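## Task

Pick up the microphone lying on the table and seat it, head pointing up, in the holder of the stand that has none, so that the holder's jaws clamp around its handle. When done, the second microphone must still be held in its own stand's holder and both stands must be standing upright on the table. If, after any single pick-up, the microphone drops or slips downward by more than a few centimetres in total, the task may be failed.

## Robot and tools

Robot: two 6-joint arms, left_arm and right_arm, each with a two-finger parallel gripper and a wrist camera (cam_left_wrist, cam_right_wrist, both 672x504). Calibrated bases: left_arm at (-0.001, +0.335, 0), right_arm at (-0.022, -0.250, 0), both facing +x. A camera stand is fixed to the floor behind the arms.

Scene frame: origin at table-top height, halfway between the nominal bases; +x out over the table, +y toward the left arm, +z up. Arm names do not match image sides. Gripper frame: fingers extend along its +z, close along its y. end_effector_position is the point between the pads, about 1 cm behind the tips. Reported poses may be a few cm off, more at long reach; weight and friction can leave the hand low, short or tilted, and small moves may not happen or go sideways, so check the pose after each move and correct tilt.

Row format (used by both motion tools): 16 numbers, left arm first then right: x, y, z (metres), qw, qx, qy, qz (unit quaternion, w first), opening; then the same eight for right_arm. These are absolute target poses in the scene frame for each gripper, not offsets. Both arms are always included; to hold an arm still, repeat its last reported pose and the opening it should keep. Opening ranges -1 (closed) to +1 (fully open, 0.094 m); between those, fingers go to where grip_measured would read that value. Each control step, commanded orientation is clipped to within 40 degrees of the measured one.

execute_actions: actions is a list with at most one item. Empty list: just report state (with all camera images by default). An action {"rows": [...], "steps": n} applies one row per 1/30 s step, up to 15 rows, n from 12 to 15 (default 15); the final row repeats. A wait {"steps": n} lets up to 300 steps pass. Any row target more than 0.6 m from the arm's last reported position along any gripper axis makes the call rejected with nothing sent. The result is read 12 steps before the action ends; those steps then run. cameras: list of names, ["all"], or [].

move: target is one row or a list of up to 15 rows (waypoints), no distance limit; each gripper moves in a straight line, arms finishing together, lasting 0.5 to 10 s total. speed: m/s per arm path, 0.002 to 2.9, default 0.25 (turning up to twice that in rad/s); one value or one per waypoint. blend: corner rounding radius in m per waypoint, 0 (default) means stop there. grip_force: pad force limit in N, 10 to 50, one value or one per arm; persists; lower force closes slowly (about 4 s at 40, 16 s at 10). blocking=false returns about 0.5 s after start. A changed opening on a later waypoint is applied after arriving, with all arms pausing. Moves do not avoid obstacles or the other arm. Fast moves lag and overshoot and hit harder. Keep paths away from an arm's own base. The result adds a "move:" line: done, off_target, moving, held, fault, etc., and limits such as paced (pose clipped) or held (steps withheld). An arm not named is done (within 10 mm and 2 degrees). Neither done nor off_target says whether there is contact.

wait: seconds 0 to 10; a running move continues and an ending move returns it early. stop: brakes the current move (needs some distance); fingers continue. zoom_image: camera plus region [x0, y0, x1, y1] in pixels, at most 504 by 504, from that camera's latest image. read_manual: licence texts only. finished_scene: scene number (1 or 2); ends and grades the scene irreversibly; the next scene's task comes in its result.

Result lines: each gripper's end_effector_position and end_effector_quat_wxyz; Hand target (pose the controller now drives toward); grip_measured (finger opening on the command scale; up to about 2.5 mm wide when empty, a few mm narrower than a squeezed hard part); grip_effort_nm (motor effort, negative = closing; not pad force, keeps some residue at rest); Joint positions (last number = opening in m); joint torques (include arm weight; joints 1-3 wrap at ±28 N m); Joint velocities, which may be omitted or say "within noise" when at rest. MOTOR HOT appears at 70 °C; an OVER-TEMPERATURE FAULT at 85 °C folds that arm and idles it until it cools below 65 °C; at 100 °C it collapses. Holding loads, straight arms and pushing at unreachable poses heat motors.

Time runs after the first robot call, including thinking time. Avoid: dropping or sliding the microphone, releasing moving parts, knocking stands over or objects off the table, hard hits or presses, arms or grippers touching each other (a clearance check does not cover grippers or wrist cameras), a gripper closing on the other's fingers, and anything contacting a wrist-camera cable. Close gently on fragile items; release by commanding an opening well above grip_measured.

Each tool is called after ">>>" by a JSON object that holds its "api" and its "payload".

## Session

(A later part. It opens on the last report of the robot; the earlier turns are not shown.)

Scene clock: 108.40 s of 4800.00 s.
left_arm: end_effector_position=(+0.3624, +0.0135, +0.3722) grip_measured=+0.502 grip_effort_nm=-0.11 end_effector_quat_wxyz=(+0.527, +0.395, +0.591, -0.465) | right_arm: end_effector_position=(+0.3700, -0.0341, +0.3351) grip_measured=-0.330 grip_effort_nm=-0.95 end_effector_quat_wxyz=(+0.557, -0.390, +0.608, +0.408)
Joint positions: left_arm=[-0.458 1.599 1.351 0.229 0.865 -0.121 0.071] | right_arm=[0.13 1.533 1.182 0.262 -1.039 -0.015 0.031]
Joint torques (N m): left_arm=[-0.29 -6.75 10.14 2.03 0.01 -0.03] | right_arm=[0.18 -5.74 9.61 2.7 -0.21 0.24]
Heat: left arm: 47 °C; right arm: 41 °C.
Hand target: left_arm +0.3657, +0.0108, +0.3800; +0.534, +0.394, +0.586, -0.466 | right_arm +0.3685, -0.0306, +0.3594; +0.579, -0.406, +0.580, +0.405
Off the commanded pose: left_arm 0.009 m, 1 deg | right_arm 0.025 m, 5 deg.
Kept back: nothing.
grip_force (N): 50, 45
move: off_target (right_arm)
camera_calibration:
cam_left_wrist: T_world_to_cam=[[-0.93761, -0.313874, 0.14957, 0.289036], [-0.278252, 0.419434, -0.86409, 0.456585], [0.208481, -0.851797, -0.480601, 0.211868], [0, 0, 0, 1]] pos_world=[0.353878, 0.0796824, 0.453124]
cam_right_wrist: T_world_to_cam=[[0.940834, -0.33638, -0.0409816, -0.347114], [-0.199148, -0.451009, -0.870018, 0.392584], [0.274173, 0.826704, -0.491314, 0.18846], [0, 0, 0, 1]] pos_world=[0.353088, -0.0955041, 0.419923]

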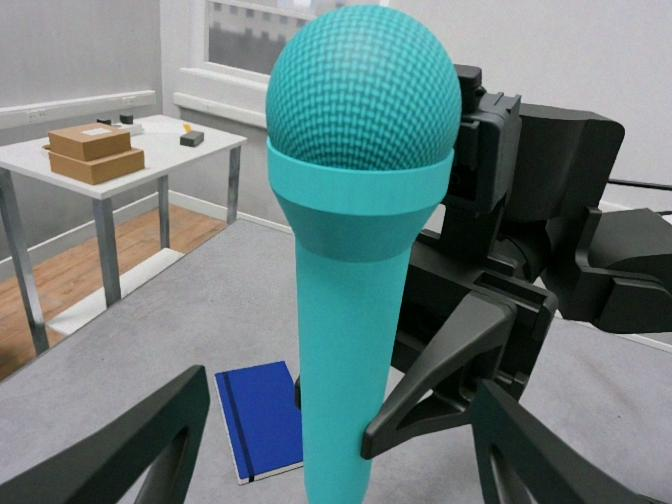

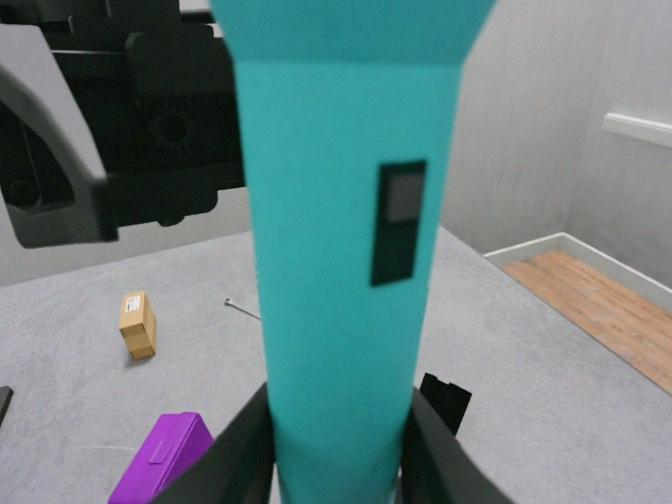

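>>> {"api": "move", "payload": {"target": [0.378, -0.033, 0.391, 0.5334, 0.3936, 0.5863, -0.4655, 0.5, 0.37, -0.03, 0.36, 0.5792, -0.4056, 0.5792, 0.4056, -0.65], "cameras": ["all"], "speed": 0.06}}

Scene clock: 111.30 s of 4800.00 s.
left_arm: end_effector_position=(+0.3742, -0.0297, +0.3899) grip_measured=+0.502 grip_effort_nm=-0.11 end_effector_quat_wxyz=(+0.536, +0.397, +0.582, -0.465) | right_arm: end_effector_position=(+0.3700, -0.0341, +0.3351) grip_measured=-0.330 grip_effort_nm=-0.95 end_effector_quat_wxyz=(+0.557, -0.390, +0.608, +0.408)
Joint positions: left_arm=[-0.546 1.717 1.531 0.195 0.778 -0.122 0.071] | right_arm=[0.13 1.533 1.182 0.262 -1.039 -0.015 0.031]
Joint torques (N m): left_arm=[-0.34 -7.53 10.04 1.88 -0.04 -0.02] | right_arm=[0.28 -5.76 9.68 2.7 -0.19 0.26]
Heat: left arm: 47 °C; right arm: 41 °C.
Hand target: left_arm +0.3778, -0.0329, +0.3910; +0.534, +0.394, +0.586, -0.466 | right_arm +0.3686, -0.0306, +0.3594; +0.579, -0.406, +0.580, +0.405
Off the commanded pose: left_arm 0.005 m, 1 deg | right_arm 0.025 m, 5 deg.
Kept back: nothing.
grip_force (N): 50, 45
move: off_target (right_arm)
camera_calibration:
cam_left_wrist: T_world_to_cam=[[-0.941026, -0.311429, 0.132222, 0.292033], [-0.258271, 0.408764, -0.875333, 0.489796], [0.218557, -0.85786, -0.46509, 0.171161], [0, 0, 0, 1]] pos_world=[0.363903, 0.0375686, 0.469727]
cam_right_wrist: T_world_to_cam=[[0.940834, -0.33638, -0.0409816, -0.347114], [-0.199148, -0.451009, -0.870018, 0.392584], [0.274173, 0.826704, -0.491314, 0.18846], [0, 0, 0, 1]] pos_world=[0.353088, -0.0955041, 0.419923]

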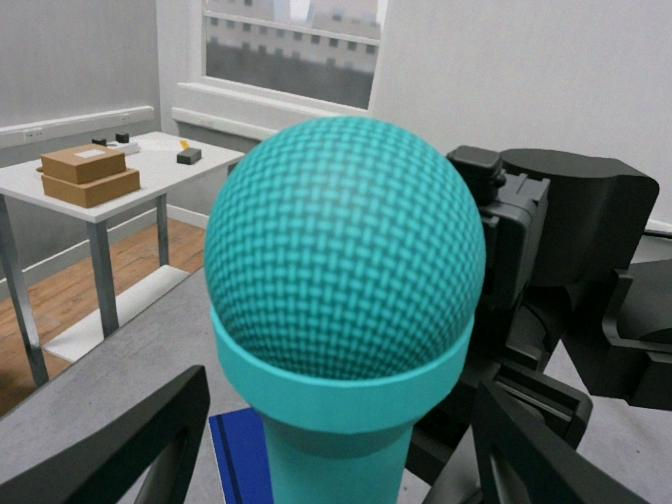

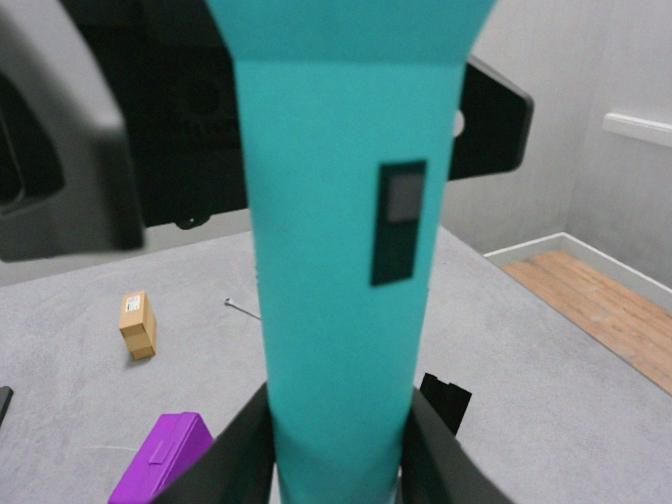

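>>> {"api": "move", "payload": {"target": [0.378, -0.0335, 0.383, 0.5334, 0.3936, 0.5863, -0.4655, 0.5, 0.37, -0.03, 0.36, 0.5792, -0.4056, 0.5792, 0.4056, -0.65], "cameras": ["all"], "speed": 0.05}}

Scene clock: 113.23 s of 4800.00 s.
left_arm: end_effector_position=(+0.3747, -0.0295, +0.3908) grip_measured=+0.502 grip_effort_nm=-0.11 end_effector_quat_wxyz=(+0.538, +0.397, +0.582, -0.464) | right_arm: end_effector_position=(+0.3700, -0.0341, +0.3351) grip_measured=-0.330 grip_effort_nm=-0.95 end_effector_quat_wxyz=(+0.557, -0.390, +0.608, +0.408)
Joint positions: left_arm=[-0.546 1.717 1.531 0.198 0.774 -0.122 0.071] | right_arm=[0.13 1.533 1.182 0.262 -1.039 -0.015 0.031]
Joint torques (N m): left_arm=[-0.39 -7.6 7.19 2.12 -0.04 -0.01] | right_arm=[0.21 -5.79 9.68 2.68 -0.2 0.26]
Heat: left arm: 47 °C; right arm: 41 °C.
Hand target: left_arm +0.3778, -0.0334, +0.3831; +0.534, +0.394, +0.586, -0.465 | right_arm +0.3686, -0.0306, +0.3594; +0.579, -0.406, +0.580, +0.405
Off the commanded pose: left_arm 0.009 m, 1 deg | right_arm 0.025 m, 5 deg.
Kept back: nothing.
grip_force (N): 50, 45
move: off_target (right_arm)
camera_calibration:
cam_left_wrist: T_world_to_cam=[[-0.940412, -0.314299, 0.129774, 0.293068], [-0.256757, 0.406125, -0.877005, 0.490717], [0.222937, -0.858067, -0.462623, 0.169035], [0, 0, 0, 1]] pos_world=[0.363915, 0.037862, 0.470528]
cam_right_wrist: T_world_to_cam=[[0.940834, -0.33638, -0.0409816, -0.347114], [-0.199148, -0.451009, -0.870018, 0.392584], [0.274173, 0.826704, -0.491314, 0.18846], [0, 0, 0, 1]] pos_world=[0.353088, -0.0955041, 0.419923]

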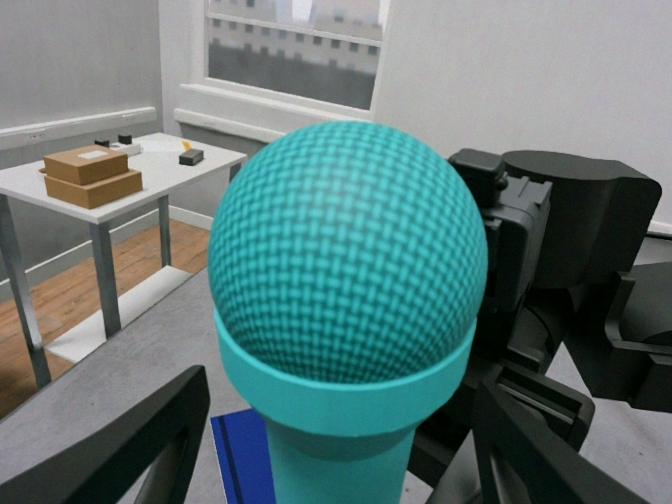

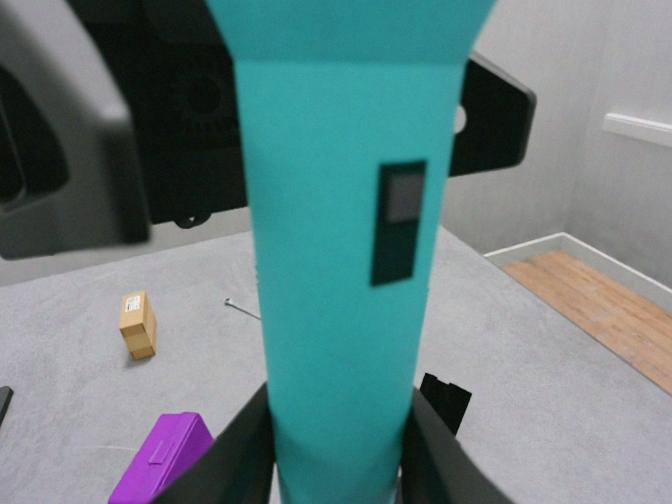

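>>> {"api": "move", "payload": {"target": [0.378, -0.0335, 0.372, 0.5334, 0.3936, 0.5863, -0.4655, 0.5, 0.37, -0.03, 0.36, 0.5792, -0.4056, 0.5792, 0.4056, -0.65], "cameras": ["all"], "speed": 0.05}}

Scene clock: 114.30 s of 4800.00 s.
left_arm: end_effector_position=(+0.3750, -0.0297, +0.3822) grip_measured=+0.502 grip_effort_nm=-0.11 end_effector_quat_wxyz=(+0.539, +0.397, +0.580, -0.464) | right_arm: end_effector_position=(+0.3700, -0.0341, +0.3351) grip_measured=-0.330 grip_effort_nm=-0.95 end_effector_quat_wxyz=(+0.557, -0.390, +0.608, +0.408)
Joint positions: left_arm=[-0.546 1.717 1.494 0.239 0.774 -0.122 0.071] | right_arm=[0.13 1.533 1.182 0.262 -1.039 -0.015 0.031]
Joint torques (N m): left_arm=[-0.4 -7.69 6.57 2.09 -0.03 -0.01] | right_arm=[0.23 -5.72 9.65 2.7 -0.17 0.24]
Heat: left arm: 47 °C; right arm: 42 °C.
Hand target: left_arm +0.3777, -0.0334, +0.3720; +0.533, +0.394, +0.586, -0.465 | right_arm +0.3686, -0.0306, +0.3594; +0.579, -0.406, +0.580, +0.405
Off the commanded pose: left_arm 0.011 m, 1 deg | right_arm 0.025 m, 5 deg.
Kept back: nothing.
grip_force (N): 50, 45
move: off_target (left_arm, right_arm)
camera_calibration:
cam_left_wrist: T_world_to_cam=[[-0.940784, -0.31411, 0.127516, 0.295446], [-0.254158, 0.4046, -0.878466, 0.482854], [0.224342, -0.858856, -0.460474, 0.16338], [0, 0, 0, 1]] pos_world=[0.364019, 0.0377599, 0.461729]
cam_right_wrist: T_world_to_cam=[[0.940834, -0.33638, -0.0409816, -0.347114], [-0.199148, -0.451009, -0.870018, 0.392584], [0.274173, 0.826704, -0.491314, 0.18846], [0, 0, 0, 1]] pos_world=[0.353088, -0.0955041, 0.419923]

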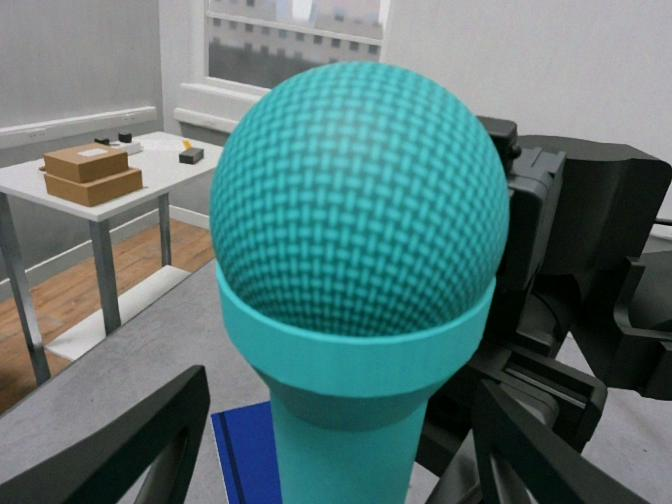

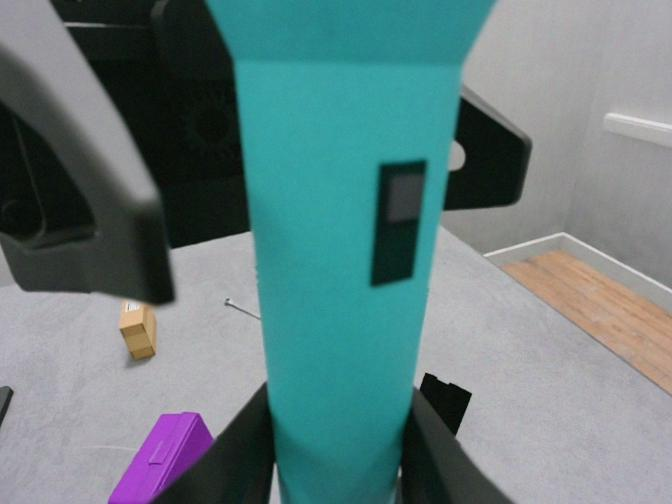

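>>> {"api": "move", "payload": {"target": [0.376, -0.0342, 0.372, 0.5334, 0.3936, 0.5863, -0.4655, -0.42, 0.37, -0.03, 0.36, 0.5792, -0.4056, 0.5792, 0.4056, -0.65], "cameras": ["all"], "speed": 0.05, "grip_force": [30, 45]}}

Scene clock: 117.63 s of 4800.00 s.
left_arm: end_effector_position=(+0.3741, -0.0312, +0.3810) grip_measured=-0.282 grip_effort_nm=-0.66 end_effector_quat_wxyz=(+0.539, +0.397, +0.580, -0.464) | right_arm: end_effector_position=(+0.3700, -0.0341, +0.3351) grip_measured=-0.330 grip_effort_nm=-0.95 end_effector_quat_wxyz=(+0.557, -0.390, +0.609, +0.409)
Joint positions: left_arm=[-0.551 1.717 1.489 0.245 0.77 -0.122 0.034] | right_arm=[0.13 1.533 1.182 0.262 -1.039 -0.013 0.031]
Joint torques (N m): left_arm=[-0.35 -8.12 6.56 2.09 -0.02 -0.01] | right_arm=[0.16 -5.74 9.54 2.68 -0.21 0.23]
Heat: left arm: 47 °C; right arm: 42 °C.
Hand target: left_arm +0.3758, -0.0342, +0.3721; +0.533, +0.394, +0.586, -0.465 | right_arm +0.3686, -0.0306, +0.3594; +0.579, -0.406, +0.580, +0.405
Off the commanded pose: left_arm 0.010 m, 1 deg | right_arm 0.025 m, 5 deg.
Kept back: nothing.
grip_force (N): 30, 45
move: off_target (right_arm)
camera_calibration:
cam_left_wrist: T_world_to_cam=[[-0.94099, -0.31367, 0.127076, 0.294448], [-0.253463, 0.404358, -0.878778, 0.482053], [0.224262, -0.859131, -0.460001, 0.161585], [0, 0, 0, 1]] pos_world=[0.363019, 0.03626, 0.460529]
cam_right_wrist: T_world_to_cam=[[0.940791, -0.336367, -0.0420764, -0.346731], [-0.200027, -0.450628, -0.870014, 0.392947], [0.273683, 0.826917, -0.491229, 0.18859], [0, 0, 0, 1]] pos_world=[0.353188, -0.0955041, 0.419921]

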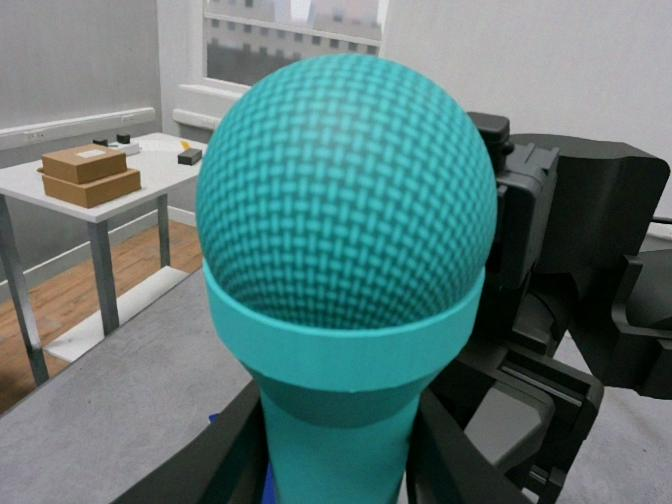

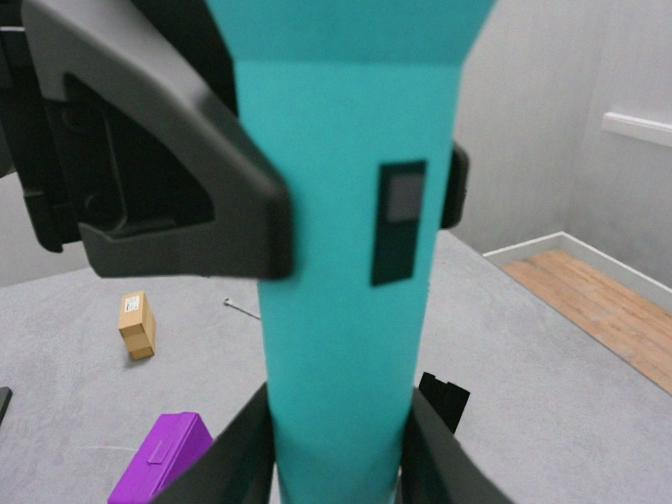

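>>> {"api": "move", "payload": {"target": [0.376, -0.0342, 0.372, 0.5334, 0.3936, 0.5863, -0.4655, -0.55, 0.37, -0.03, 0.36, 0.5792, -0.4056, 0.5792, 0.4056, -0.65], "cameras": [], "speed": 0.05, "grip_force": [50, 45]}}

>>> {"api": "move", "payload": {"target": [0.376, -0.0342, 0.372, 0.5334, 0.3936, 0.5863, -0.4655, -0.55, 0.37, -0.03, 0.36, 0.5792, -0.4056, 0.5792, 0.4056, 0.2], "cameras": ["all"], "speed": 0.05}}

Scene clock: 119.03 s of 4800.00 s.
left_arm: end_effector_position=(+0.3741, -0.0312, +0.3810) grip_measured=-0.297 grip_effort_nm=-1.05 end_effector_quat_wxyz=(+0.539, +0.397, +0.580, -0.464) | right_arm: end_effector_position=(+0.3700, -0.0341, +0.3351) grip_measured=-0.330 grip_effort_nm=-0.95 end_effector_quat_wxyz=(+0.557, -0.390, +0.609, +0.409)
Joint positions: left_arm=[-0.551 1.717 1.489 0.245 0.77 -0.123 0.033] | right_arm=[0.13 1.533 1.182 0.262 -1.039 -0.013 0.031]
Joint torques (N m): left_arm=[-0.36 -8.12 6.54 2.09 -0.03 -0.01] | right_arm=[0.17 -5.74 9.69 2.69 -0.22 0.24]
Heat: left arm: 47 °C; right arm: 42 °C.
Hand target: left_arm +0.3758, -0.0342, +0.3721; +0.533, +0.394, +0.586, -0.465 | right_arm +0.3686, -0.0306, +0.3594; +0.579, -0.406, +0.580, +0.405
Off the commanded pose: left_arm 0.010 m, 1 deg | right_arm 0.025 m, 5 deg.
Kept back: nothing.
grip_force (N): 50, 45
move: off_target (right_arm)
No camera images: "cameras" was empty.

Scene clock: 119.73 s of 4800.00 s.
left_arm: end_effector_position=(+0.3742, -0.0312, +0.3785) grip_measured=-0.297 grip_effort_nm=-1.05 end_effector_quat_wxyz=(+0.537, +0.396, +0.582, -0.464) | right_arm: end_effector_position=(+0.3705, -0.0339, +0.3429) grip_measured=+0.198 grip_effort_nm=0.07 end_effector_quat_wxyz=(+0.567, -0.395, +0.599, +0.405)
Joint positions: left_arm=[-0.551 1.717 1.484 0.244 0.77 -0.123 0.033] | right_arm=[0.13 1.533 1.193 0.282 -1.041 -0.013 0.056]
Joint torques (N m): left_arm=[-0.34 -8.12 6.97 2.11 -0.02 -0.01] | right_arm=[0.21 -5.52 8.83 2.46 -0.17 0.25]
Heat: left arm: 47 °C; right arm: 42 °C.
Hand target: left_arm +0.3758, -0.0342, +0.3720; +0.533, +0.394, +0.586, -0.466 | right_arm +0.3693, -0.0303, +0.3597; +0.579, -0.406, +0.579, +0.405
Off the commanded pose: left_arm 0.007 m, 1 deg | right_arm 0.018 m, 3 deg.
Kept back: nothing.
grip_force (N): 50, 45
move: off_target (right_arm)
camera_calibration:
cam_left_wrist: T_world_to_cam=[[-0.940096, -0.314407, 0.131783, 0.292675], [-0.258852, 0.406772, -0.876089, 0.480964], [0.221843, -0.85772, -0.46379, 0.162857], [0, 0, 0, 1]] pos_world=[0.363513, 0.0360628, 0.458329]
cam_right_wrist: T_world_to_cam=[[0.942032, -0.335167, -0.0154699, -0.356337], [-0.173262, -0.446457, -0.877871, 0.392717], [0.287327, 0.829662, -0.478648, 0.182847], [0, 0, 0, 1]] pos_world=[0.351187, -0.0958027, 0.426761]

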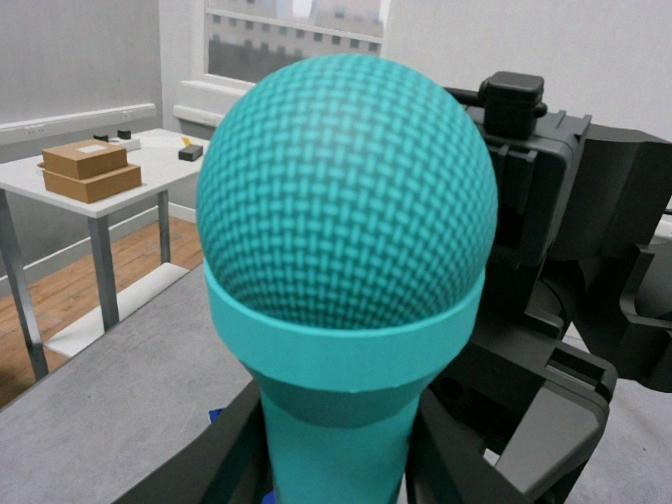

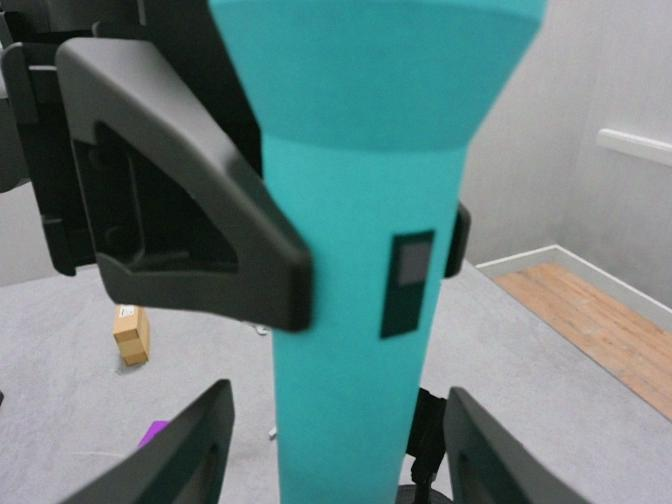

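>>> {"api": "move", "payload": {"target": [[0.376, -0.0342, 0.380, 0.5334, 0.3936, 0.5863, -0.4655, -0.55, 0.330, -0.14, 0.350, 0.5792, -0.4056, 0.5792, 0.4056, 0.2],[0.376, 0.10, 0.40, 0.5334, 0.3936, 0.5863, -0.4655, -0.55, 0.3377, -0.042, 0.25, 0.6214, -0.3134, 0.6640, 0.2735, 0.2]], "cameras": ["all"], "speed": 0.2, "blend": 0.01}}

Scene clock: 124.93 s of 4800.00 s.
left_arm: end_effector_position=(+0.3867, +0.0991, +0.3906) grip_measured=-0.297 grip_effort_nm=-1.05 end_effector_quat_wxyz=(+0.530, +0.388, +0.595, -0.463) | right_arm: end_effector_position=(+0.3365, -0.0427, +0.2485) grip_measured=+0.198 grip_effort_nm=0.07 end_effector_quat_wxyz=(+0.613, -0.314, +0.669, +0.278)
Joint positions: left_arm=[-0.208 1.575 1.4 0.155 1.097 -0.123 0.033] | right_arm=[0.266 1.306 0.678 0.517 -0.564 -0.072 0.056]
Joint torques (N m): left_arm=[0.02 -10.45 6.69 1.85 0.13 -0.02] | right_arm=[0.16 -3.64 5.42 2.78 0.11 0.07]
Heat: left arm: 47 °C; right arm: 42 °C.
Hand target: left_arm +0.3762, +0.0998, +0.3999; +0.533, +0.394, +0.586, -0.465 | right_arm +0.3377, -0.0421, +0.2502; +0.621, -0.313, +0.664, +0.273
Off the commanded pose: left_arm 0.014 m, 1 deg | right_arm 0.002 m, 1 deg.
Kept back: nothing.
grip_force (N): 50, 45
move: off_target (left_arm)
camera_calibration:
cam_left_wrist: T_world_to_cam=[[-0.931195, -0.32935, 0.156219, 0.332417], [-0.29038, 0.41116, -0.864076, 0.448783], [0.220353, -0.849986, -0.478507, 0.28294], [0, 0, 0, 1]] pos_world=[0.377517, 0.165455, 0.471242]
cam_right_wrist: T_world_to_cam=[[0.779111, -0.626079, 0.0317931, -0.298108], [-0.314257, -0.433949, -0.844352, 0.339768], [0.542428, 0.647853, -0.534844, 0.0750763], [0, 0, 0, 1]] pos_world=[0.29831, -0.0878355, 0.336516]

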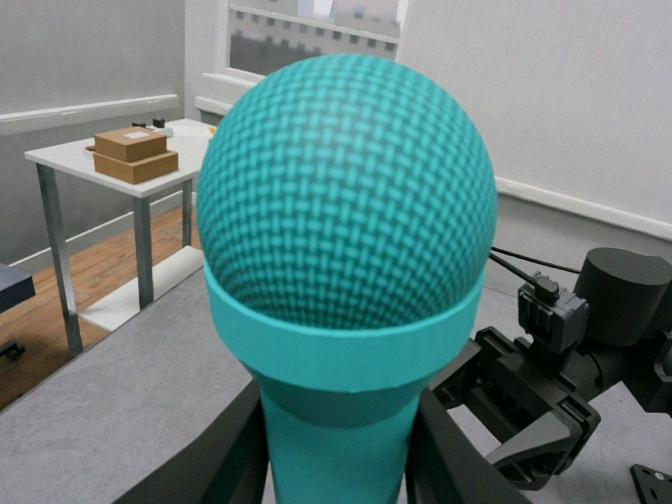

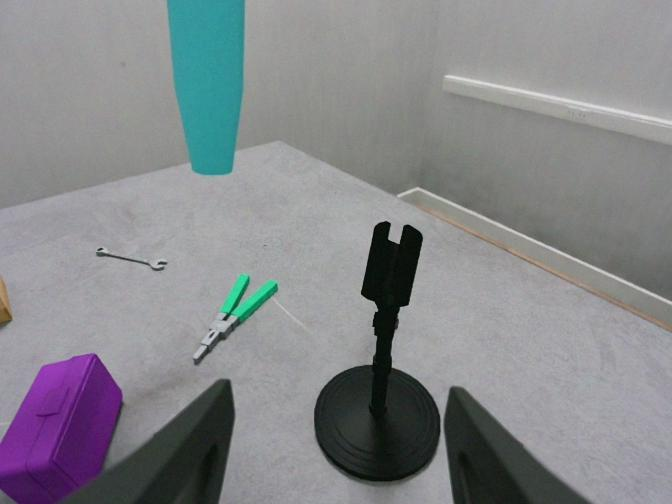

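>>> {"api": "zoom_image", "payload": {"camera": "cam_right_wrist", "region": [310, 210, 450, 350]}}

>>> {"api": "zoom_image", "payload": {"camera": "cam_right_wrist", "region": [300, 340, 460, 500]}}

Scaled by 3.600 from the camera's 672x504 image, which has a finer 960x720 frame.

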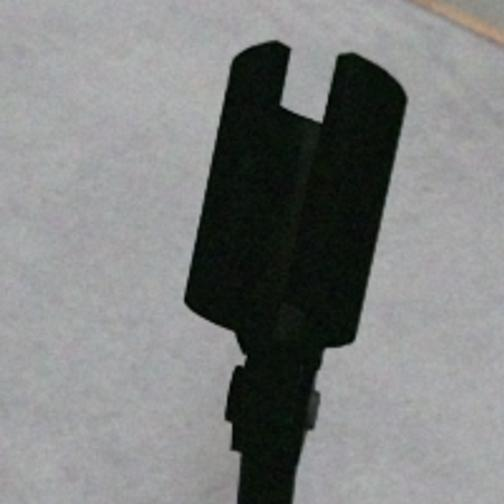

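Scaled by 3.150 from the camera's 672x504 image, which has a finer 960x720 frame.

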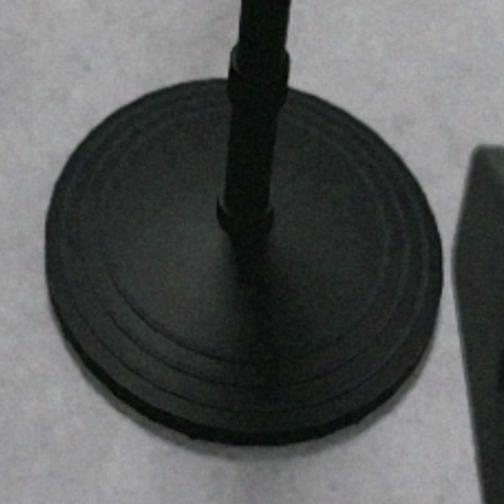

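>>> {"api": "move", "payload": {"target": [0.376, 0.10, 0.40, 0.5334, 0.3936, 0.5863, -0.4655, -0.55, 0.46, -0.07, 0.215, 0.5076, -0.4815, 0.5737, 0.4259, 0.2], "cameras": ["cam_right_wrist"], "speed": 0.2}}

Scene clock: 133.27 s of 4800.00 s.
left_arm: end_effector_position=(+0.3866, +0.0991, +0.3905) grip_measured=-0.297 grip_effort_nm=-1.05 end_effector_quat_wxyz=(+0.530, +0.388, +0.595, -0.463) | right_arm: end_effector_position=(+0.4569, -0.0697, +0.2047) grip_measured=+0.198 grip_effort_nm=0.07 end_effector_quat_wxyz=(+0.499, -0.470, +0.588, +0.430)
Joint positions: left_arm=[-0.208 1.575 1.4 0.155 1.098 -0.123 0.033] | right_arm=[-0.008 2.067 1.514 -0.021 -1.323 -0.522 0.056]
Joint velocities: left_arm=[0.007 -0.007 -0.017 -0.154 -0.007 0.007 0] | right_arm=[within noise]
Joint torques (N m): left_arm=[-0.01 -10.45 6.65 1.85 0.15 -0.03] | right_arm=[-0.44 -9.28 8.44 1.8 -0.53 -0.03]
Heat: left arm: 47 °C; right arm: 42 °C.
Hand target: left_arm +0.3761, +0.0998, +0.3999; +0.533, +0.394, +0.586, -0.465 | right_arm +0.4597, -0.0700, +0.2149; +0.508, -0.481, +0.574, +0.426
Off the commanded pose: left_arm 0.014 m, 1 deg | right_arm 0.011 m, 2 deg.
Kept back: nothing.
grip_force (N): 50, 45
move: off_target (left_arm, right_arm)
camera_calibration:
cam_right_wrist: T_world_to_cam=[[0.986934, -0.160022, -0.0188366, -0.459499], [-0.10612, -0.557582, -0.823311, 0.220819], [0.121245, 0.814552, -0.567278, 0.214516], [0, 0, 0, 1]] pos_world=[0.45092, -0.12514, 0.294837]
Images, in order (width x height): cam_right_wrist 672x504.

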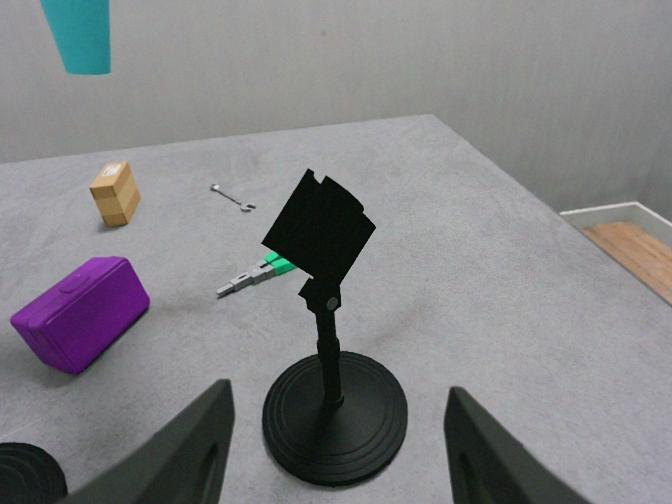

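>>> {"api": "zoom_image", "payload": {"camera": "cam_right_wrist", "region": [240, 150, 400, 330]}}

Scaled by 2.800 from the camera's 672x504 image, which has a finer 960x720 frame.

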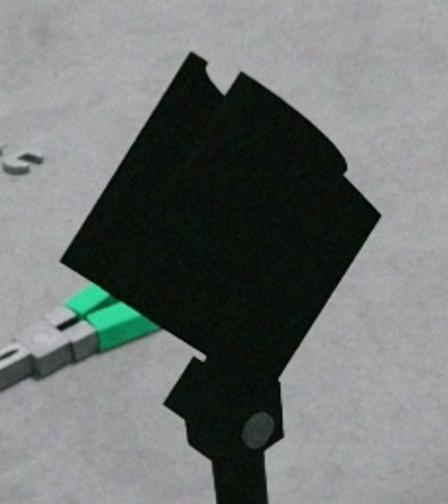

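>>> {"api": "move", "payload": {"target": [[0.50, 0.16, 0.42, 0.4735, 0.0165, 0.707, -0.5252, -0.55, 0.46, -0.07, 0.215, 0.5076, -0.4815, 0.5737, 0.4259, 0.2],[0.567, 0.171, 0.335, 0.4735, 0.0165, 0.707, -0.5252, -0.55, 0.46, -0.07, 0.215, 0.5076, -0.4815, 0.5737, 0.4259, 0.2]], "cameras": ["all"], "speed": 0.15, "blend": 0.02}}

Scene clock: 145.07 s of 4800.00 s.
left_arm: end_effector_position=(+0.5647, +0.1696, +0.3180) grip_measured=-0.297 grip_effort_nm=-1.05 end_effector_quat_wxyz=(+0.457, +0.004, +0.722, -0.520) | right_arm: end_effector_position=(+0.4563, -0.0697, +0.2039) grip_measured=+0.198 grip_effort_nm=0.07 end_effector_quat_wxyz=(+0.497, -0.470, +0.589, +0.430)
Joint positions: left_arm=[-0.086 1.991 1.652 0.28 0.779 -0.803 0.033] | right_arm=[-0.008 2.067 1.515 -0.032 -1.323 -0.531 0.056]
Joint torques (N m): left_arm=[0.64 -11.28 10.22 2.39 0.17 0.01] | right_arm=[-0.51 -9.29 8.51 1.77 -0.53 -0.07]
Heat: left arm: 48 °C; right arm: 41 °C.
Hand target: left_arm +0.5661, +0.1711, +0.3348; +0.473, +0.017, +0.707, -0.525 | right_arm +0.4596, -0.0700, +0.2148; +0.508, -0.481, +0.574, +0.426
Off the commanded pose: left_arm 0.017 m, 3 deg | right_arm 0.012 m, 3 deg.
Kept back: nothing.
grip_force (N): 50, 45
move: off_target (left_arm, right_arm)
camera_calibration:
cam_left_wrist: T_world_to_cam=[[-0.429119, -0.497427, 0.753938, 0.0875411], [-0.841474, -0.0832219, -0.533849, 0.698821], [0.328295, -0.863505, -0.38286, 0.179803], [0, 0, 0, 1]] pos_world=[0.566577, 0.256963, 0.375904]
cam_right_wrist: T_world_to_cam=[[0.987072, -0.158893, -0.0210365, -0.458474], [-0.10753, -0.559157, -0.822059, 0.220334], [0.118857, 0.813693, -0.569014, 0.21555], [0, 0, 0, 1]] pos_world=[0.45062, -0.125039, 0.294134]

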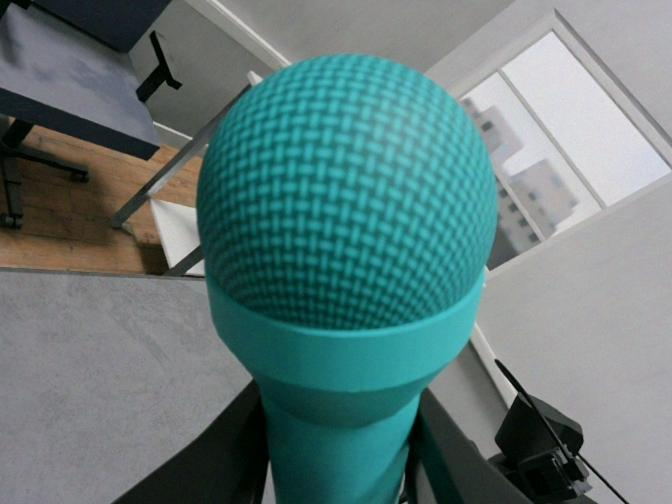

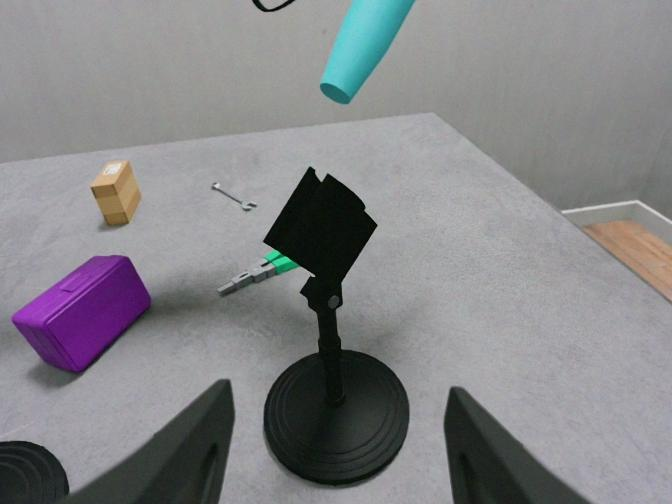

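>>> {"api": "move", "payload": {"target": [0.567, 0.171, 0.335, 0.4735, 0.0165, 0.707, -0.5252, -0.55, 0.45, -0.13, 0.27, 0.5417, -0.4545, 0.5417, 0.4545, 0.2], "cameras": ["cam_right_wrist"], "speed": 0.15}}

Scene clock: 147.67 s of 4800.00 s.
left_arm: end_effector_position=(+0.5647, +0.1695, +0.3185) grip_measured=-0.297 grip_effort_nm=-1.05 end_effector_quat_wxyz=(+0.457, +0.004, +0.721, -0.520) | right_arm: end_effector_position=(+0.4581, -0.1312, +0.2501) grip_measured=+0.198 grip_effort_nm=0.07 end_effector_quat_wxyz=(+0.527, -0.445, +0.560, +0.460)
Joint positions: left_arm=[-0.086 1.991 1.652 0.282 0.779 -0.804 0.033] | right_arm=[-0.148 2.043 1.516 0.205 -1.501 -0.274 0.056]
Joint velocities: left_arm=[within noise] | right_arm=[0.022 -0.022 -0.071 0.168 -0.007 0.11 -0.001]
Joint torques (N m): left_arm=[0.65 -11.26 10.25 2.37 0.15 0.01] | right_arm=[-0.17 -13.29 5.24 2.06 -0.34 0.29]
Heat: left arm: 49 °C; right arm: 42 °C.
Hand target: left_arm +0.5662, +0.1711, +0.3348; +0.473, +0.017, +0.707, -0.525 | right_arm +0.4499, -0.1299, +0.2695; +0.537, -0.459, +0.544, +0.453
Off the commanded pose: left_arm 0.017 m, 3 deg | right_arm 0.022 m, 3 deg.
Kept back: nothing.
grip_force (N): 50, 45
move: off_target (left_arm, right_arm)
camera_calibration:
cam_right_wrist: T_world_to_cam=[[0.987531, -0.155343, -0.0255222, -0.467682], [-0.0955889, -0.462881, -0.881251, 0.24611], [0.125083, 0.872703, -0.471958, 0.27227], [0, 0, 0, 1]] pos_world=[0.451319, -0.196342, 0.333448]
Images, in order (width x height): cam_right_wrist 672x504.

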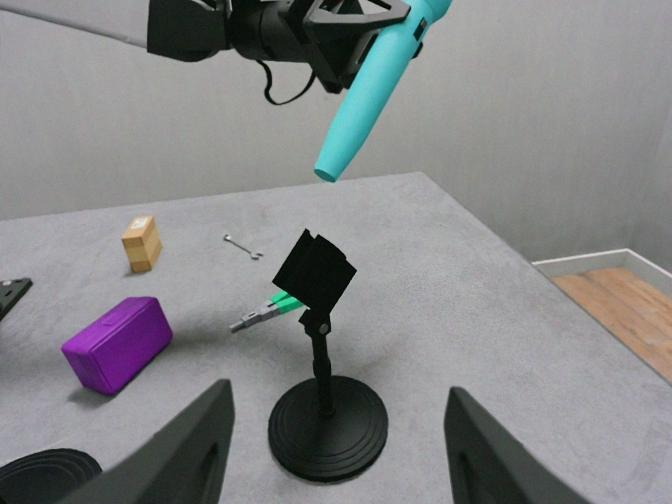

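>>> {"api": "zoom_image", "payload": {"camera": "cam_right_wrist", "region": [240, 0, 460, 340]}}

>>> {"api": "zoom_image", "payload": {"camera": "cam_right_wrist", "region": [260, 120, 390, 340]}}

Scaled by 1.482 from the camera's 672x504 image, which has a finer 960x720 frame.

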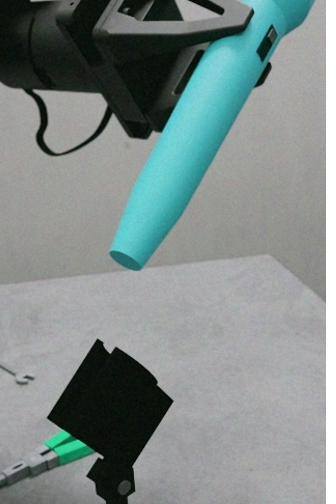

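Scaled by 2.291 from the camera's 672x504 image, which has a finer 960x720 frame.

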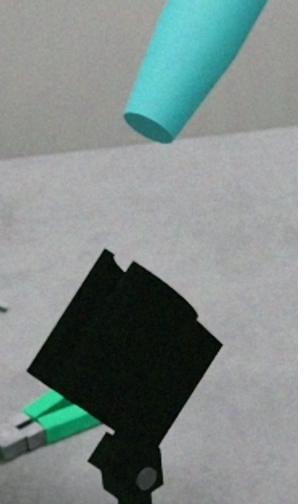

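>>> {"api": "move", "payload": {"target": [0.567, 0.171, 0.335, 0.4735, 0.0165, 0.707, -0.5252, -0.55, 0.32, -0.08, 0.29, 0.6533, -0.2706, 0.6533, 0.2706, 0.2], "cameras": ["cam_right_wrist"], "speed": 0.2}}

Scene clock: 151.93 s of 4800.00 s.
left_arm: end_effector_position=(+0.5647, +0.1695, +0.3185) grip_measured=-0.297 grip_effort_nm=-1.05 end_effector_quat_wxyz=(+0.457, +0.004, +0.721, -0.520) | right_arm: end_effector_position=(+0.3215, -0.0796, +0.2880) grip_measured=+0.198 grip_effort_nm=0.07 end_effector_quat_wxyz=(+0.651, -0.277, +0.653, +0.270)
Joint positions: left_arm=[-0.086 1.991 1.652 0.282 0.779 -0.804 0.033] | right_arm=[0.174 1.136 0.642 0.485 -0.589 -0.011 0.056]
Joint torques (N m): left_arm=[0.62 -11.26 10.24 2.38 0.15 0] | right_arm=[0.17 -3.95 5.67 2.47 0.17 0.25]
Heat: left arm: 49 °C; right arm: 43 °C.
Hand target: left_arm +0.5662, +0.1711, +0.3348; +0.473, +0.017, +0.707, -0.525 | right_arm +0.3200, -0.0800, +0.2900; +0.653, -0.271, +0.653, +0.271
Off the commanded pose: left_arm 0.017 m, 3 deg | right_arm 0.003 m, 1 deg.
Kept back: nothing.
grip_force (N): 50, 45
move: off_target (left_arm)
camera_calibration:
cam_right_wrist: T_world_to_cam=[[0.731589, -0.681154, 0.0284031, -0.2989], [-0.294847, -0.353693, -0.887675, 0.364953], [0.61469, 0.641038, -0.459594, 0.0828513], [0, 0, 0, 1]] pos_world=[0.275349, -0.127627, 0.370527]
Images, in order (width x height): cam_right_wrist 672x504.

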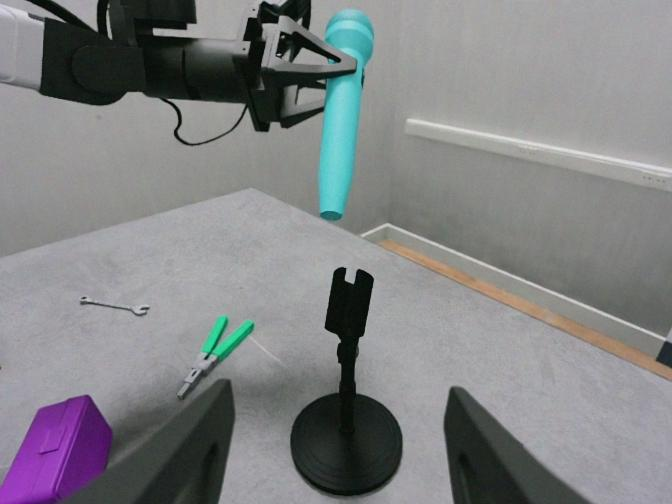

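>>> {"api": "zoom_image", "payload": {"camera": "cam_right_wrist", "region": [260, 0, 440, 240]}}

>>> {"api": "zoom_image", "payload": {"camera": "cam_right_wrist", "region": [290, 180, 410, 380]}}

Scaled by 2.100 from the camera's 672x504 image, which has a finer 960x720 frame.

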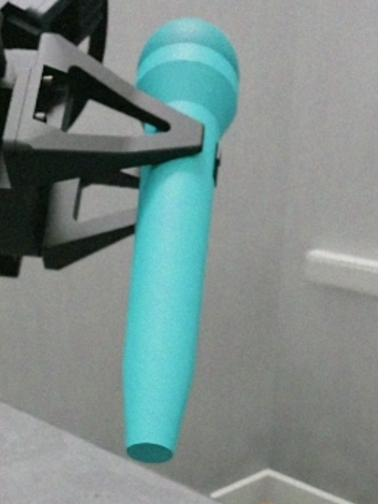

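Scaled by 2.520 from the camera's 672x504 image, which has a finer 960x720 frame.

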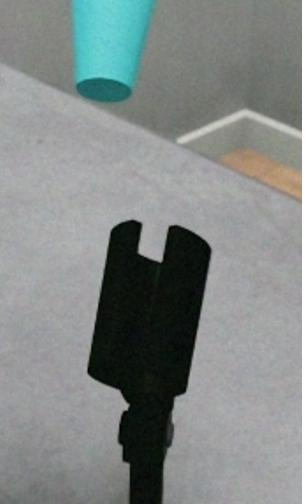

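>>> {"api": "move", "payload": {"target": [0.5814, 0.1372, 0.3203, 0.4455, 0.0598, 0.7046, -0.5491, -0.55, 0.32, -0.08, 0.29, 0.6533, -0.2706, 0.6533, 0.2706, 0.2], "cameras": ["cam_right_wrist"], "speed": 0.08}}

Scene clock: 160.07 s of 4800.00 s.
left_arm: end_effector_position=(+0.5796, +0.1416, +0.3113) grip_measured=-0.297 grip_effort_nm=-1.05 end_effector_quat_wxyz=(+0.438, +0.045, +0.714, -0.545) | right_arm: end_effector_position=(+0.3218, -0.0799, +0.2878) grip_measured=+0.198 grip_effort_nm=0.07 end_effector_quat_wxyz=(+0.651, -0.276, +0.654, +0.270)
Joint positions: left_arm=[-0.116 2.119 1.796 0.287 0.852 -0.804 0.033] | right_arm=[0.174 1.136 0.642 0.484 -0.587 -0.011 0.056]
Joint torques (N m): left_arm=[-0.35 -11.4 10.48 2.2 0.14 0.1] | right_arm=[0.27 -3.99 5.61 2.46 0.16 0.27]
Heat: left arm: 51 °C; right arm: 41 °C.
Hand target: left_arm +0.5809, +0.1374, +0.3201; +0.446, +0.060, +0.705, -0.549 | right_arm +0.3200, -0.0800, +0.2899; +0.653, -0.271, +0.653, +0.271
Off the commanded pose: left_arm 0.010 m, 2 deg | right_arm 0.003 m, 1 deg.
Kept back: nothing.
grip_force (N): 50, 45
move: done
camera_calibration:
cam_right_wrist: T_world_to_cam=[[0.730013, -0.682866, 0.0278442, -0.298827], [-0.296599, -0.353256, -0.887265, 0.365177], [0.615719, 0.639456, -0.460419, 0.0825251], [0, 0, 0, 1]] pos_world=[0.275647, -0.127829, 0.370326]
Images, in order (width x height): cam_right_wrist 672x504.

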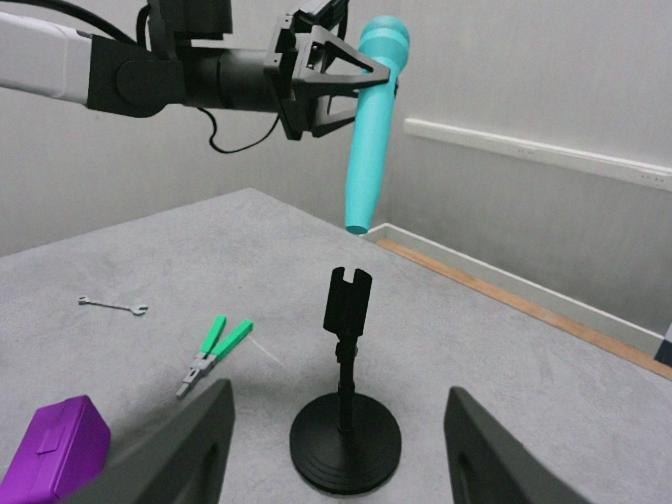

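>>> {"api": "zoom_image", "payload": {"camera": "cam_right_wrist", "region": [290, 0, 430, 250]}}

>>> {"api": "zoom_image", "payload": {"camera": "cam_right_wrist", "region": [300, 200, 400, 350]}}

>>> {"api": "move", "payload": {"target": [0.5814, 0.1372, 0.3203, 0.4455, 0.0598, 0.7046, -0.5491, -0.55, 0.45, -0.13, 0.27, 0.5417, -0.4545, 0.5417, 0.4545, 0.2], "cameras": ["cam_right_wrist"], "speed": 0.2}}

>>> {"api": "zoom_image", "payload": {"camera": "cam_right_wrist", "region": [260, 0, 420, 200]}}

>>> {"api": "zoom_image", "payload": {"camera": "cam_right_wrist", "region": [260, 150, 390, 340]}}

Scaled by 2.016 from the camera's 672x504 image, which has a finer 960x720 frame.

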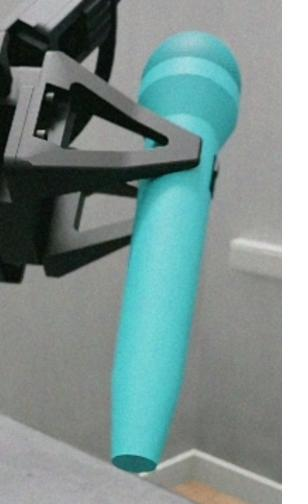

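Scaled by 3.360 from the camera's 672x504 image, which has a finer 960x720 frame.

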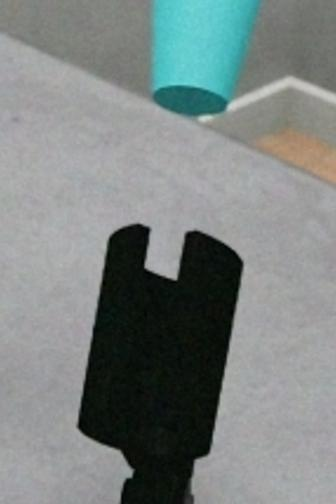

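Scene clock: 163.10 s of 4800.00 s.
left_arm: end_effector_position=(+0.5796, +0.1415, +0.3113) grip_measured=-0.297 grip_effort_nm=-1.05 end_effector_quat_wxyz=(+0.437, +0.046, +0.714, -0.545) | right_arm: end_effector_position=(+0.4491, -0.1288, +0.2603) grip_measured=+0.198 grip_effort_nm=0.07 end_effector_quat_wxyz=(+0.540, -0.446, +0.550, +0.455)
Joint positions: left_arm=[-0.116 2.119 1.796 0.287 0.852 -0.804 0.033] | right_arm=[-0.145 2.009 1.405 0.576 -1.494 -0.009 0.056]
Joint torques (N m): left_arm=[-0.34 -11.36 10.5 2.19 0.15 0.1] | right_arm=[-0.49 -9.1 8.27 1.78 -0.13 0.21]
Heat: left arm: 51 °C; right arm: 41 °C.
Hand target: left_arm +0.5810, +0.1374, +0.3201; +0.446, +0.060, +0.705, -0.549 | right_arm +0.4498, -0.1300, +0.2700; +0.542, -0.454, +0.542, +0.454
Off the commanded pose: left_arm 0.010 m, 2 deg | right_arm 0.010 m, 1 deg.
Kept back: nothing.
grip_force (N): 50, 45
move: done
camera_calibration:
cam_right_wrist: T_world_to_cam=[[0.98683, -0.16173, 0.0029956, -0.466119], [-0.0709762, -0.449569, -0.890421, 0.248409], [0.145355, 0.878482, -0.455127, 0.263459], [0, 0, 0, 1]] pos_world=[0.439317, -0.195152, 0.342492]
Images, in order (width x height): cam_right_wrist 672x504.

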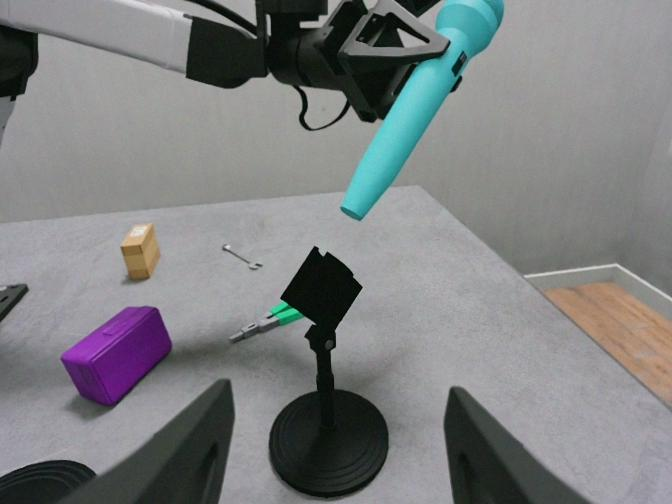

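Scaled by 2.520 from the camera's 672x504 image, which has a finer 960x720 frame.

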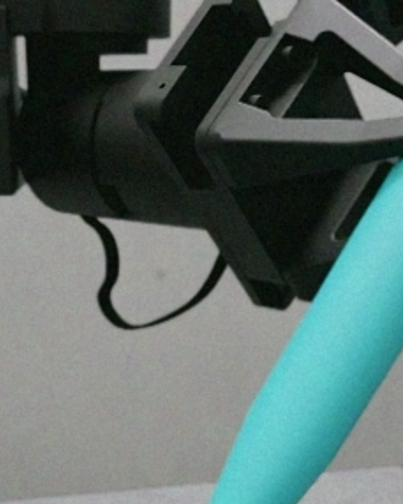

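Scaled by 2.653 from the camera's 672x504 image, which has a finer 960x720 frame.

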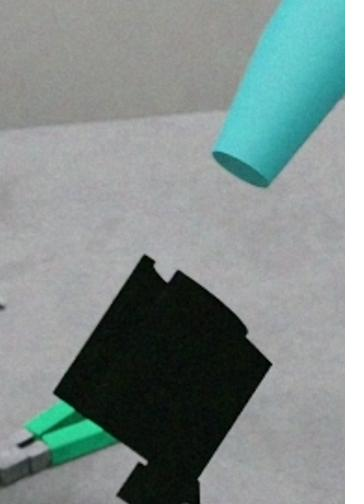

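>>> {"api": "move", "payload": {"target": [0.5732, 0.1281, 0.3031, 0.4411, 0.0751, 0.7032, -0.5527, -0.55, 0.45, -0.13, 0.27, 0.5417, -0.4545, 0.5417, 0.4545, 0.2], "cameras": ["cam_right_wrist"], "speed": 0.06}}

>>> {"api": "zoom_image", "payload": {"camera": "cam_right_wrist", "region": [280, 0, 480, 320]}}

>>> {"api": "zoom_image", "payload": {"camera": "cam_right_wrist", "region": [260, 180, 390, 340]}}

Scene clock: 176.47 s of 4800.00 s.
left_arm: end_effector_position=(+0.5738, +0.1325, +0.3064) grip_measured=-0.297 grip_effort_nm=-1.05 end_effector_quat_wxyz=(+0.437, +0.061, +0.708, -0.551) | right_arm: end_effector_position=(+0.4486, -0.1287, +0.2601) grip_measured=+0.198 grip_effort_nm=0.07 end_effector_quat_wxyz=(+0.539, -0.446, +0.550, +0.457)
Joint positions: left_arm=[-0.129 2.119 1.762 0.34 0.869 -0.802 0.033] | right_arm=[-0.145 2.009 1.405 0.573 -1.498 -0.009 0.056]
Joint torques (N m): left_arm=[-0.44 -11.77 7.02 2.34 0.14 0.23] | right_arm=[-0.55 -9.09 8.29 1.78 -0.16 0.22]
Heat: left arm: 54 °C; right arm: 43 °C.
Hand target: left_arm +0.5731, +0.1281, +0.3031; +0.441, +0.075, +0.704, -0.552 | right_arm +0.4497, -0.1300, +0.2700; +0.542, -0.454, +0.542, +0.454
Off the commanded pose: left_arm 0.006 m, 2 deg | right_arm 0.010 m, 1 deg.
Kept back: nothing.
grip_force (N): 50, 45
move: done
camera_calibration:
cam_right_wrist: T_world_to_cam=[[0.987322, -0.158728, 0.000288964, -0.464708], [-0.0719905, -0.449417, -0.890417, 0.248741], [0.141464, 0.879108, -0.455146, 0.265126], [0, 0, 0, 1]] pos_world=[0.439217, -0.195048, 0.342288]
Images, in order (width x height): cam_right_wrist 672x504.

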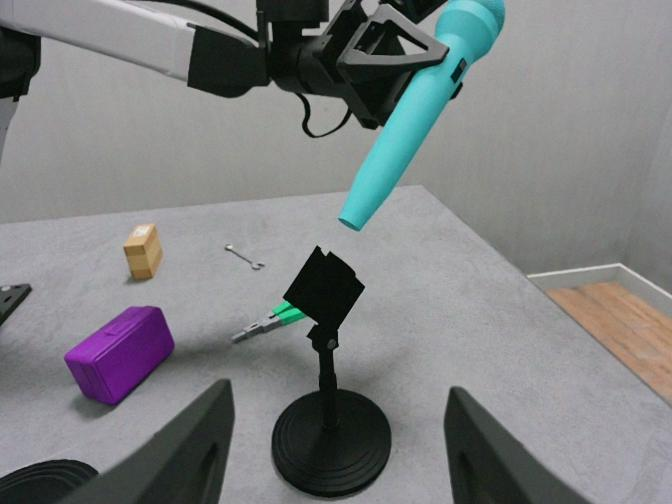

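Scaled by 1.575 from the camera's 672x504 image, which has a finer 960x720 frame.

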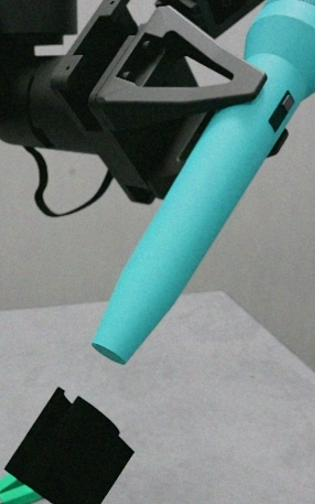

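Scaled by 3.150 from the camera's 672x504 image, which has a finer 960x720 frame.

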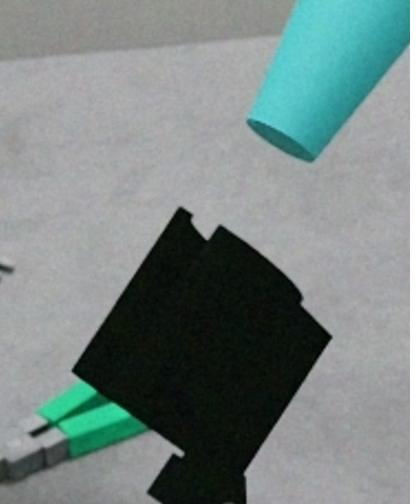

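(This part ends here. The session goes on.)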